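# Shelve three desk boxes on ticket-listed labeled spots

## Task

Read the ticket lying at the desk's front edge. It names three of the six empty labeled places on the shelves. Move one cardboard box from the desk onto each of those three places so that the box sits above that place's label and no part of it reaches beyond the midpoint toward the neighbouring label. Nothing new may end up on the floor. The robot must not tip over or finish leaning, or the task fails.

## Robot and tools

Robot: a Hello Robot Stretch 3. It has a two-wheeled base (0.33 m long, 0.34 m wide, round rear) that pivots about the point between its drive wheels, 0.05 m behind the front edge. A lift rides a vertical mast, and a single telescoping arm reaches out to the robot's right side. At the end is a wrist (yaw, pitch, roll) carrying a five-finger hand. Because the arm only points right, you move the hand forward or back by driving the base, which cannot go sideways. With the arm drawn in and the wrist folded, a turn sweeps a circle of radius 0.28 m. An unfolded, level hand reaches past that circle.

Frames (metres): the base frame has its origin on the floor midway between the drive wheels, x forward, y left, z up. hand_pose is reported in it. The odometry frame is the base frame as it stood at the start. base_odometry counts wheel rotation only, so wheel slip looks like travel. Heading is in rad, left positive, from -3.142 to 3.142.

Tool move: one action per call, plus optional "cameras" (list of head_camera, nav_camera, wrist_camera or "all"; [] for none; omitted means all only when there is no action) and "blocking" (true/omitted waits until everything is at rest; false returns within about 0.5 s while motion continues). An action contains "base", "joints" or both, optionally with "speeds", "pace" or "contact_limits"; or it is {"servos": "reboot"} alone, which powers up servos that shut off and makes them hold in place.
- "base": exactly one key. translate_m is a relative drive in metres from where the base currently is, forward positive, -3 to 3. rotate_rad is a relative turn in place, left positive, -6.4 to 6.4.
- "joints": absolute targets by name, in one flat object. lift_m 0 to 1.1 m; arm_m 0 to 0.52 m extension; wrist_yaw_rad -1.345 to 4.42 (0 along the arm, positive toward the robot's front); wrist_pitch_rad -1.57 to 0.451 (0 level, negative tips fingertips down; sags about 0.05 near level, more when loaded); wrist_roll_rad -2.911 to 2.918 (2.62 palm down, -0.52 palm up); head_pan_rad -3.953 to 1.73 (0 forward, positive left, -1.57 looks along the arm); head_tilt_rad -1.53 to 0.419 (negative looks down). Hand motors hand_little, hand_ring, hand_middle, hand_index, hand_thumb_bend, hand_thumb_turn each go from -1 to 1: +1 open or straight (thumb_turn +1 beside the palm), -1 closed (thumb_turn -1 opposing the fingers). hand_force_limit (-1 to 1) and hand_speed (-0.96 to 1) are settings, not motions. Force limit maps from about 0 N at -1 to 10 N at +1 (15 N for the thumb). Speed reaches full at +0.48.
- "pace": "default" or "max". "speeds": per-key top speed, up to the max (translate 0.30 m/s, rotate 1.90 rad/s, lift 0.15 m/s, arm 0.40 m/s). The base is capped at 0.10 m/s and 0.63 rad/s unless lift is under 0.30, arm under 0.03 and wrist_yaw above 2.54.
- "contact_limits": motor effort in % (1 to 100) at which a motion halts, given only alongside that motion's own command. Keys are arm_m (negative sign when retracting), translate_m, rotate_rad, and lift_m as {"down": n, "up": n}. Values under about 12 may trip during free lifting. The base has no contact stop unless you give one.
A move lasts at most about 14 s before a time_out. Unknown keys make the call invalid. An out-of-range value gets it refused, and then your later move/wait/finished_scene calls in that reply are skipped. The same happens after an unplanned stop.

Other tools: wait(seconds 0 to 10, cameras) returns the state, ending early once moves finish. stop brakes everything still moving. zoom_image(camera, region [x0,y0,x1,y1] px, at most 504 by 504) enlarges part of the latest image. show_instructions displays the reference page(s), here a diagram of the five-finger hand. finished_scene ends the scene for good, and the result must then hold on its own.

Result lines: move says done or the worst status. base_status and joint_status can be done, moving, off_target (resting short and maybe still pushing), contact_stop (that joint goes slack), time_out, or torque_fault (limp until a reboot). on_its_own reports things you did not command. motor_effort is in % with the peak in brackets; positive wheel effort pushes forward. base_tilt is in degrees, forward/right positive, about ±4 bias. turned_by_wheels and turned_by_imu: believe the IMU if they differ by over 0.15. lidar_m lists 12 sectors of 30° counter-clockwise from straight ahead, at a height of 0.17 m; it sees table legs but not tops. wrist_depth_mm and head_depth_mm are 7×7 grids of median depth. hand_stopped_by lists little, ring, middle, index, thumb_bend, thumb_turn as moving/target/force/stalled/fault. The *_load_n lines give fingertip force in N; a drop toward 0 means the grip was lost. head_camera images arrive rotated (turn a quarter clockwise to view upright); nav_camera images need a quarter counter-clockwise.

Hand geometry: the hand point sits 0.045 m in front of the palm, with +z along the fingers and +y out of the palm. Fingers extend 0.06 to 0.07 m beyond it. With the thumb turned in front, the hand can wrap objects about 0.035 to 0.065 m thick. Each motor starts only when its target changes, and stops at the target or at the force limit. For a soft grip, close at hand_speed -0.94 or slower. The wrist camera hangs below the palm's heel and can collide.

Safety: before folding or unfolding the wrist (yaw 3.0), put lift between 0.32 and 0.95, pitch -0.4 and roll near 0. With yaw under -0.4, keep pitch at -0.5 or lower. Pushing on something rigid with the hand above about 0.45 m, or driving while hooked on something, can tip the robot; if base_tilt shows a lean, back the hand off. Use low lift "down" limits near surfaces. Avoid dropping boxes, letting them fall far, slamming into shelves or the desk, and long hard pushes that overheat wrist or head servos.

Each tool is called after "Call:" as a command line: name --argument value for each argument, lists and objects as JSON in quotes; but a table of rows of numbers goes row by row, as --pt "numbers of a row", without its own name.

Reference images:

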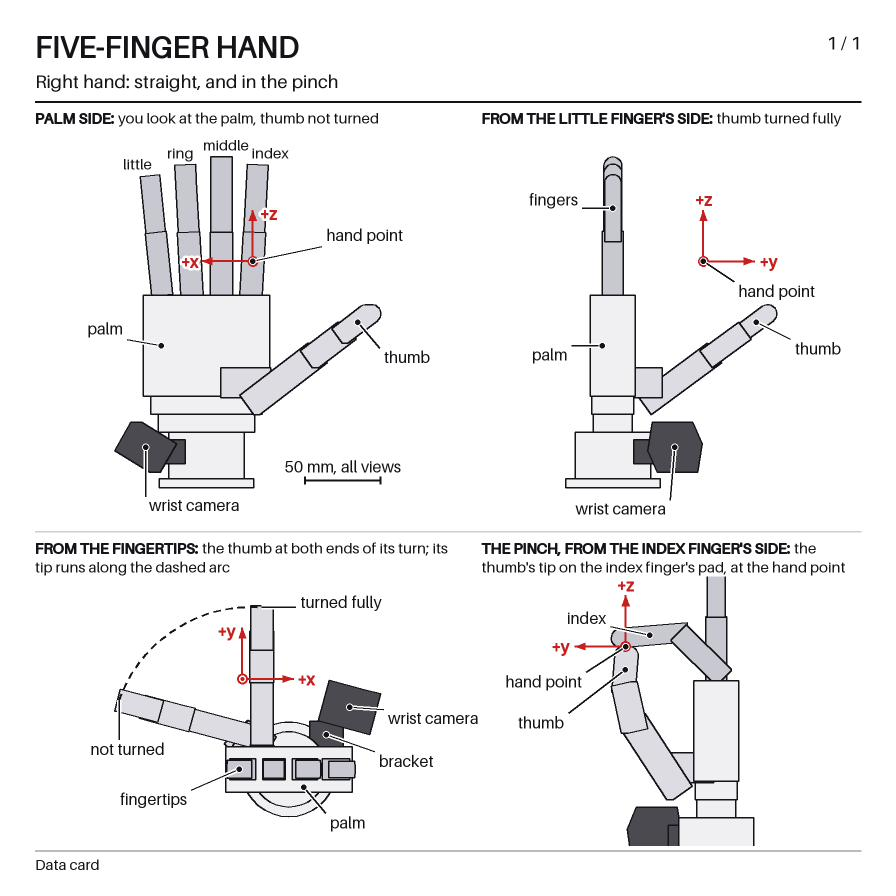

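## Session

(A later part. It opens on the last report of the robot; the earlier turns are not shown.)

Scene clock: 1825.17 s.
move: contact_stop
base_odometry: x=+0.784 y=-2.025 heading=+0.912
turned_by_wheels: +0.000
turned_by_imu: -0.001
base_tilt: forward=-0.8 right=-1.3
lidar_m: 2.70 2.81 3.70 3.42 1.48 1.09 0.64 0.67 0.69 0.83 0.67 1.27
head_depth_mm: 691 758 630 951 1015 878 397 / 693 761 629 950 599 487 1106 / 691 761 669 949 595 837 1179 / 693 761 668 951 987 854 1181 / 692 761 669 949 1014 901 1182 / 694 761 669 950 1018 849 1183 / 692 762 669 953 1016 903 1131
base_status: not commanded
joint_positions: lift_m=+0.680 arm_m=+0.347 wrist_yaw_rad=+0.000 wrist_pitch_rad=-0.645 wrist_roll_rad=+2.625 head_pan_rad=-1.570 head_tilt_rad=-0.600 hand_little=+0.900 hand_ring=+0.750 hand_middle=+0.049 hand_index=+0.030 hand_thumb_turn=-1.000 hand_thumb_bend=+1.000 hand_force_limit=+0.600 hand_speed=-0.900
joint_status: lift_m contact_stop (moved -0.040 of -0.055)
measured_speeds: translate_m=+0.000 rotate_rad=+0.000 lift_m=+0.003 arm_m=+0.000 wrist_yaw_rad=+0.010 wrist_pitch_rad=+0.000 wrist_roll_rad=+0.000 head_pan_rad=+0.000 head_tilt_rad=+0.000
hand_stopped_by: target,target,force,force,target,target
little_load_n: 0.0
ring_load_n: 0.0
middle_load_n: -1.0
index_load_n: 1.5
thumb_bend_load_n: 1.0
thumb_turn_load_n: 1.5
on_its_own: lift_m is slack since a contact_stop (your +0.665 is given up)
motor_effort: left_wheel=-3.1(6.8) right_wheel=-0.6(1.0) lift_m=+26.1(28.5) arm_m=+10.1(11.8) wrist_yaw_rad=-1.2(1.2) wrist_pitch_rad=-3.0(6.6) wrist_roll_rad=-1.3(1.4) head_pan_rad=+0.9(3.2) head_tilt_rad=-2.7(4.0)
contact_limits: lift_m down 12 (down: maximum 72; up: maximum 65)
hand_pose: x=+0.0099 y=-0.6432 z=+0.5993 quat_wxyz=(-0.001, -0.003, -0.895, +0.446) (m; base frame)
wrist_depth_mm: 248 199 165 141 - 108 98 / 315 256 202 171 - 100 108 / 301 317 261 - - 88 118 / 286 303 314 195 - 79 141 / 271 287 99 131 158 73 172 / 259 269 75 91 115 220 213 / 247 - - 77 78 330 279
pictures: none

Call:
move --joints '{"lift_m": 0.695}' --speeds '{"lift_m": 0.03}'

Call:
move --joints '{"hand_speed": -0.7, "hand_index": 0.8, "hand_middle": 0.7, "hand_ring": 1.0, "hand_little": 1.0}' --cameras '["head_camera", "wrist_camera"]'

Scene clock: 1832.10 s.
move: done
base_odometry: x=+0.784 y=-2.025 heading=+0.912
turned_by_wheels: +0.000
turned_by_imu: -0.001
base_tilt: forward=-0.8 right=-1.2
lidar_m: 2.70 2.81 3.73 3.42 1.48 1.09 0.64 0.67 0.69 0.83 0.67 1.27
head_depth_mm: 691 762 668 948 1013 852 373 / 691 761 669 952 574 469 1129 / 692 760 667 952 578 855 1182 / 692 761 668 949 956 852 1178 / 694 760 668 949 1015 901 1179 / 692 759 668 953 1019 848 1178 / 692 762 669 953 1016 902 1131
base_status: not commanded
joint_positions: lift_m=+0.695 arm_m=+0.347 wrist_yaw_rad=+0.001 wrist_pitch_rad=-0.690 wrist_roll_rad=+2.625 head_pan_rad=-1.570 head_tilt_rad=-0.600 hand_little=+0.900 hand_ring=+0.750 hand_middle=+0.050 hand_index=+0.030 hand_thumb_turn=-1.000 hand_thumb_bend=+1.000 hand_force_limit=+0.600 hand_speed=-0.900
joint_status: all done
measured_speeds: all 0
hand_stopped_by: target,target,force,force,target,target
little_load_n: 0.0
ring_load_n: 0.0
middle_load_n: 2.0
index_load_n: 1.5
thumb_bend_load_n: 0.5
thumb_turn_load_n: 0.0
motor_effort: left_wheel=-3.3(3.4) right_wheel=-0.3(1.3) lift_m=+38.3(40.4) arm_m=+7.8(8.6) wrist_yaw_rad=-1.2(1.6) wrist_pitch_rad=+5.7(6.1) wrist_roll_rad=-1.3(1.4) head_pan_rad=+1.1(2.5) head_tilt_rad=-2.3(3.1)
hand_pose: x=+0.0099 y=-0.6330 z=+0.6081 quat_wxyz=(-0.001, -0.002, -0.905, +0.426) (m; base frame)
wrist_depth_mm: 255 206 174 150 - 117 111 / 320 259 209 181 - 99 115 / 311 323 263 - - 88 128 / 293 310 323 196 - 79 149 / 276 292 99 131 160 73 181 / 263 275 75 91 113 227 220 / 249 - - 77 78 340 279
pictures: none

Scene clock: 1833.50 s.
move: done
base_odometry: x=+0.784 y=-2.025 heading=+0.912
turned_by_wheels: +0.000
turned_by_imu: +0.000
base_tilt: forward=-0.9 right=-1.2
lidar_m: 2.70 2.80 3.70 3.41 1.49 1.09 0.64 0.67 0.69 0.83 0.67 1.27
head_depth_mm: 691 760 628 953 1015 853 373 / 692 761 666 949 575 468 1128 / 690 760 667 949 579 855 1182 / 691 761 669 950 957 853 1182 / 690 762 667 953 1019 901 1177 / 691 759 667 947 1014 849 1182 / 691 761 669 950 1014 900 1131
base_status: not commanded
joint_positions: lift_m=+0.695 arm_m=+0.347 wrist_yaw_rad=+0.001 wrist_pitch_rad=-0.690 wrist_roll_rad=+2.625 head_pan_rad=-1.570 head_tilt_rad=-0.600 hand_little=+1.000 hand_ring=+1.000 hand_middle=+0.700 hand_index=+0.800 hand_thumb_turn=-1.000 hand_thumb_bend=+1.000 hand_force_limit=+0.600 hand_speed=-0.700
joint_status: all done
measured_speeds: all 0
hand_stopped_by: target,target,target,target,target,target
little_load_n: -0.5
ring_load_n: 0.0
middle_load_n: 0.0
index_load_n: 0.0
thumb_bend_load_n: 0.0
thumb_turn_load_n: 0.0
motor_effort: left_wheel=-3.2(3.4) right_wheel=-0.7(1.1) lift_m=+25.6(38.3) arm_m=+6.9(8.0) wrist_yaw_rad=-1.1(1.7) wrist_pitch_rad=+5.8(6.4) wrist_roll_rad=-1.2(1.3) head_pan_rad=+1.4(3.4) head_tilt_rad=-2.6(3.5)
hand_pose: x=+0.0099 y=-0.6330 z=+0.6080 quat_wxyz=(-0.001, -0.002, -0.905, +0.426) (m; base frame)
wrist_depth_mm: 254 206 174 150 - 116 111 / 319 260 208 181 - 99 115 / 312 324 262 225 - 88 130 / 293 310 324 268 - 80 151 / 277 291 99 131 187 73 181 / 263 275 75 91 113 227 220 / 249 - - 77 78 - 281
pictures: head_camera (sideways), wrist_camera

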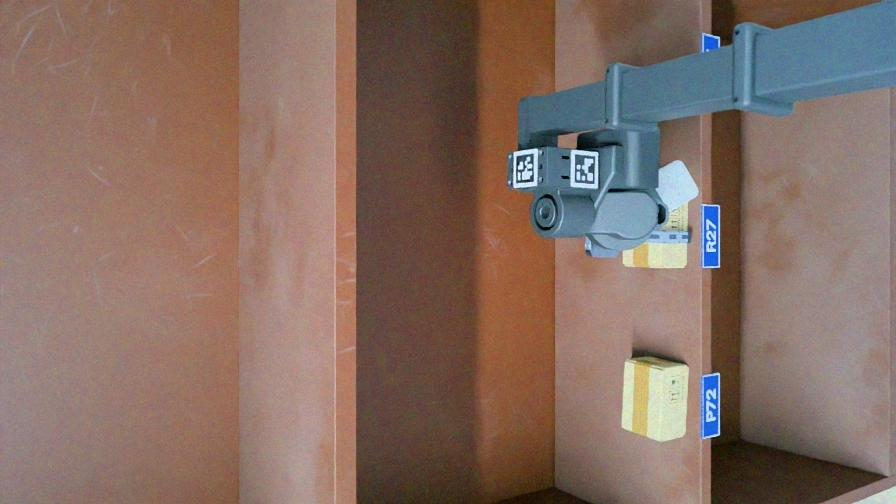

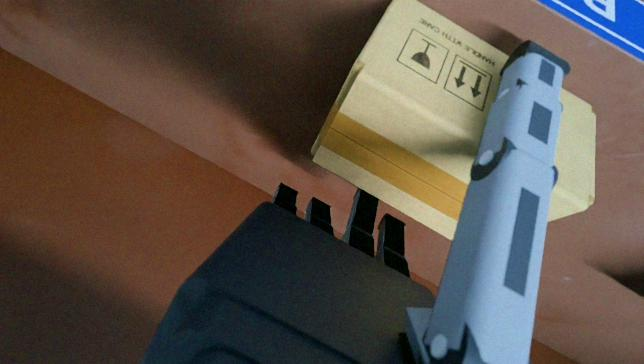

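Call:
move --joints '{"lift_m": 0.8}' --speeds '{"lift_m": 0.06}'

Call:
move --joints '{"arm_m": 0}' --cameras '["head_camera", "nav_camera"]'

Scene clock: 1839.40 s.
move: done
base_odometry: x=+0.784 y=-2.025 heading=+0.912
turned_by_wheels: +0.000
turned_by_imu: -0.001
base_tilt: forward=-0.8 right=-1.2
lidar_m: 2.69 2.80 3.73 3.42 1.48 1.09 0.64 0.67 0.69 0.83 0.68 1.27
head_depth_mm: 691 758 629 935 405 327 311 / 690 760 667 538 521 904 1181 / 690 760 667 522 635 901 1173 / 691 761 668 933 956 854 1177 / 692 759 668 950 1015 901 1181 / 692 761 668 951 1016 848 1178 / 690 762 667 949 1016 903 1124
base_status: not commanded
joint_positions: lift_m=+0.800 arm_m=+0.347 wrist_yaw_rad=+0.001 wrist_pitch_rad=-0.690 wrist_roll_rad=+2.625 head_pan_rad=-1.570 head_tilt_rad=-0.600 hand_little=+1.000 hand_ring=+1.000 hand_middle=+0.700 hand_index=+0.800 hand_thumb_turn=-1.000 hand_thumb_bend=+1.000 hand_force_limit=+0.600 hand_speed=-0.700
joint_status: all done
measured_speeds: all 0
hand_stopped_by: target,target,target,target,target,target
little_load_n: 0.0
ring_load_n: 0.0
middle_load_n: 0.0
index_load_n: 0.0
thumb_bend_load_n: 0.0
thumb_turn_load_n: 0.0
motor_effort: left_wheel=-2.8(3.4) right_wheel=-0.4(1.1) lift_m=+36.9(41.6) arm_m=+4.2(5.5) wrist_yaw_rad=-1.6(1.7) wrist_pitch_rad=+6.0(6.3) wrist_roll_rad=-1.0(1.3) head_pan_rad=+1.4(2.7) head_tilt_rad=-2.1(3.0)
hand_pose: x=+0.0099 y=-0.6330 z=+0.7130 quat_wxyz=(-0.001, -0.002, -0.905, +0.426) (m; base frame)
wrist_depth_mm: 354 366 318 274 - - 193 / 333 356 375 318 279 99 213 / 310 330 357 376 327 89 243 / 292 312 332 361 381 79 282 / 276 293 99 131 188 73 329 / 262 275 75 91 113 367 385 / 249 - - 77 78 346 370
pictures: none

Scene clock: 1843.13 s.
move: done
base_odometry: x=+0.784 y=-2.025 heading=+0.912
turned_by_wheels: +0.000
turned_by_imu: -0.001
base_tilt: forward=-0.8 right=-1.3
lidar_m: 2.70 2.81 3.70 3.41 1.49 1.09 0.64 0.67 0.69 0.83 0.67 1.27
head_depth_mm: 693 760 628 949 1017 901 1180 / 691 762 668 951 1015 900 1176 / 690 759 667 950 1018 902 481 / 692 760 668 954 1017 853 545 / 692 759 667 951 1016 899 1183 / 692 761 669 950 1017 847 1178 / 692 763 669 951 1015 901 1129
base_status: not commanded
joint_positions: lift_m=+0.800 arm_m=+0.002 wrist_yaw_rad=+0.001 wrist_pitch_rad=-0.690 wrist_roll_rad=+2.625 head_pan_rad=-1.570 head_tilt_rad=-0.600 hand_little=+1.000 hand_ring=+1.000 hand_middle=+0.700 hand_index=+0.800 hand_thumb_turn=-1.000 hand_thumb_bend=+1.000 hand_force_limit=+0.600 hand_speed=-0.700
joint_status: all done
joint sent to its limit — arm_m, lower limit.
measured_speeds: all 0
hand_stopped_by: target,target,target,target,target,target
little_load_n: 0.0
ring_load_n: 0.0
middle_load_n: 0.0
index_load_n: 0.0
thumb_bend_load_n: -0.5
thumb_turn_load_n: 0.0
motor_effort: left_wheel=-3.1(3.4) right_wheel=-0.4(1.2) lift_m=+30.0(37.5) arm_m=-14.4(17.0) wrist_yaw_rad=-1.0(1.9) wrist_pitch_rad=+5.9(6.5) wrist_roll_rad=-1.1(1.3) head_pan_rad=+1.3(2.4) head_tilt_rad=-2.3(3.5)
hand_pose: x=+0.0099 y=-0.2884 z=+0.7130 quat_wxyz=(-0.001, -0.002, -0.905, +0.426) (m; base frame)
wrist_depth_mm: - 508 768 851 746 730 684 / 429 484 819 887 855 99 737 / 442 572 494 813 886 89 790 / 489 652 657 471 796 79 912 / 555 607 97 129 188 73 - / 545 - 75 91 113 475 503 / 511 - - 77 78 490 462
pictures: head_camera (sideways), nav_camera (sideways)

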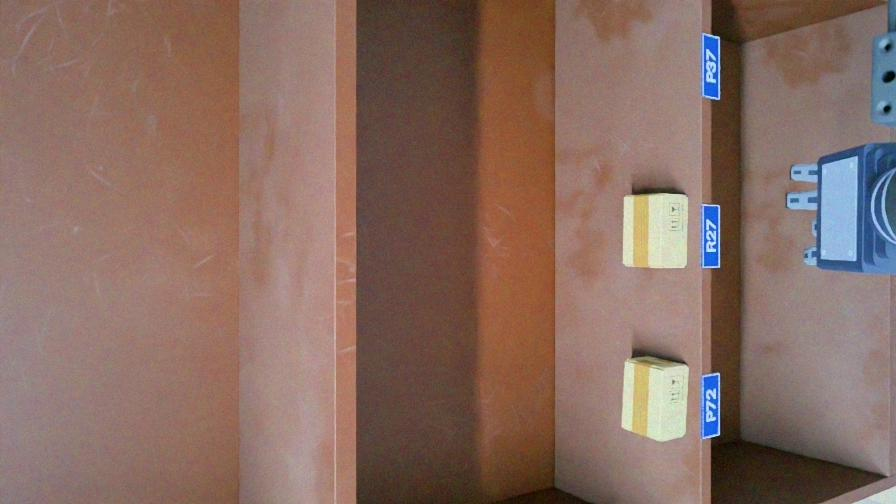

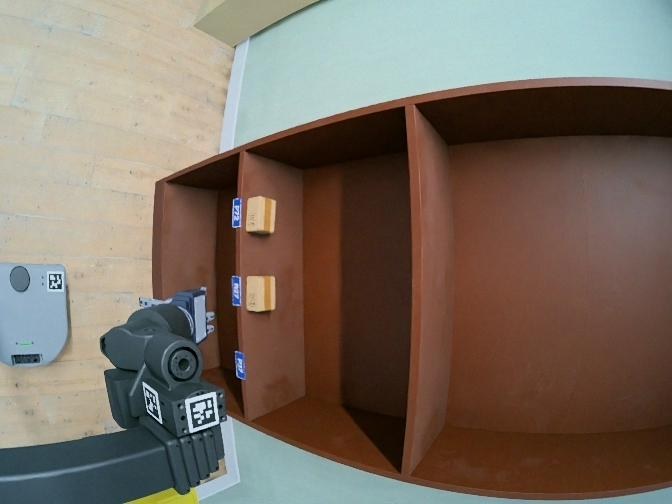

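Call:
move --joints '{"head_pan_rad": -0.75, "head_tilt_rad": -0.3}' --cameras '["head_camera"]'

Scene clock: 1848.60 s.
move: done
base_odometry: x=+0.784 y=-2.025 heading=+0.912
turned_by_wheels: +0.000
turned_by_imu: -0.001
base_tilt: forward=-0.8 right=-1.3
lidar_m: 2.70 2.81 3.70 3.42 1.49 1.09 0.64 0.67 0.69 0.83 0.67 1.28
head_depth_mm: 553 584 616 648 689 773 836 / 982 1021 1061 1105 1156 1208 1251 / 1086 1129 1180 1236 1298 1368 1451 / 1203 1259 1327 1397 1472 1558 1559 / 1354 1429 1501 1505 1601 1689 1610 / 1562 1646 1690 1393 1470 1554 1601 / 1823 1954 1969 2068 1905 1907 1606
base_status: not commanded
joint_positions: lift_m=+0.800 arm_m=+0.002 wrist_yaw_rad=+0.001 wrist_pitch_rad=-0.690 wrist_roll_rad=+2.625 head_pan_rad=-0.729 head_tilt_rad=-0.301 hand_little=+1.000 hand_ring=+1.000 hand_middle=+0.700 hand_index=+0.800 hand_thumb_turn=-1.000 hand_thumb_bend=+1.000 hand_force_limit=+0.600 hand_speed=-0.700
joint_status: all done
measured_speeds: all 0
hand_stopped_by: target,target,target,target,target,target
little_load_n: 0.0
ring_load_n: 0.0
middle_load_n: 0.0
index_load_n: 0.0
thumb_bend_load_n: 0.0
thumb_turn_load_n: 0.0
motor_effort: left_wheel=-3.0(3.3) right_wheel=-0.5(1.2) lift_m=+24.1(25.3) arm_m=-12.6(13.5) wrist_yaw_rad=-1.3(1.7) wrist_pitch_rad=+5.7(6.3) wrist_roll_rad=-1.3(1.3) head_pan_rad=+0.0(6.0) head_tilt_rad=+5.6(6.5)
hand_pose: x=+0.0099 y=-0.2884 z=+0.7130 quat_wxyz=(-0.001, -0.002, -0.905, +0.426) (m; base frame)
wrist_depth_mm: - 505 756 847 748 710 684 / 427 486 798 886 847 99 740 / 447 573 487 811 881 89 798 / 496 646 656 466 808 80 908 / 557 615 97 129 188 73 - / 548 - 75 91 113 479 501 / 516 - - 77 78 489 461
pictures: head_camera (sideways)

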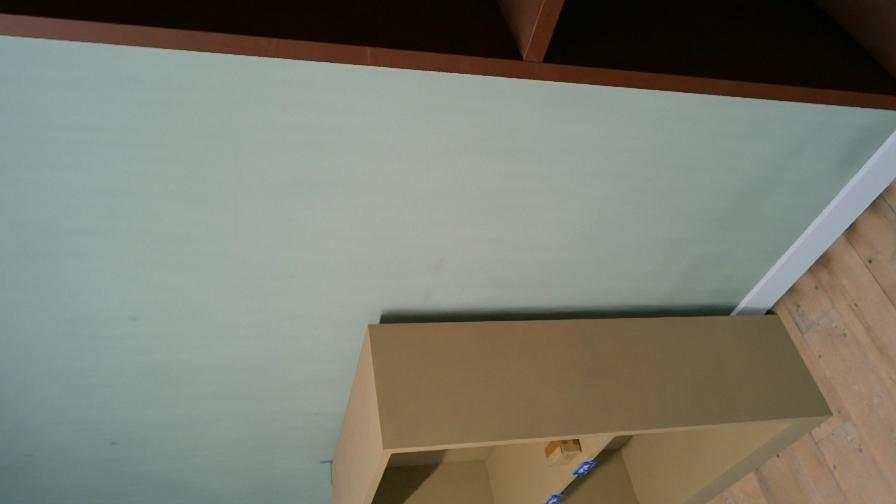

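Call:
finished_scene

The scene is finished: the task was done.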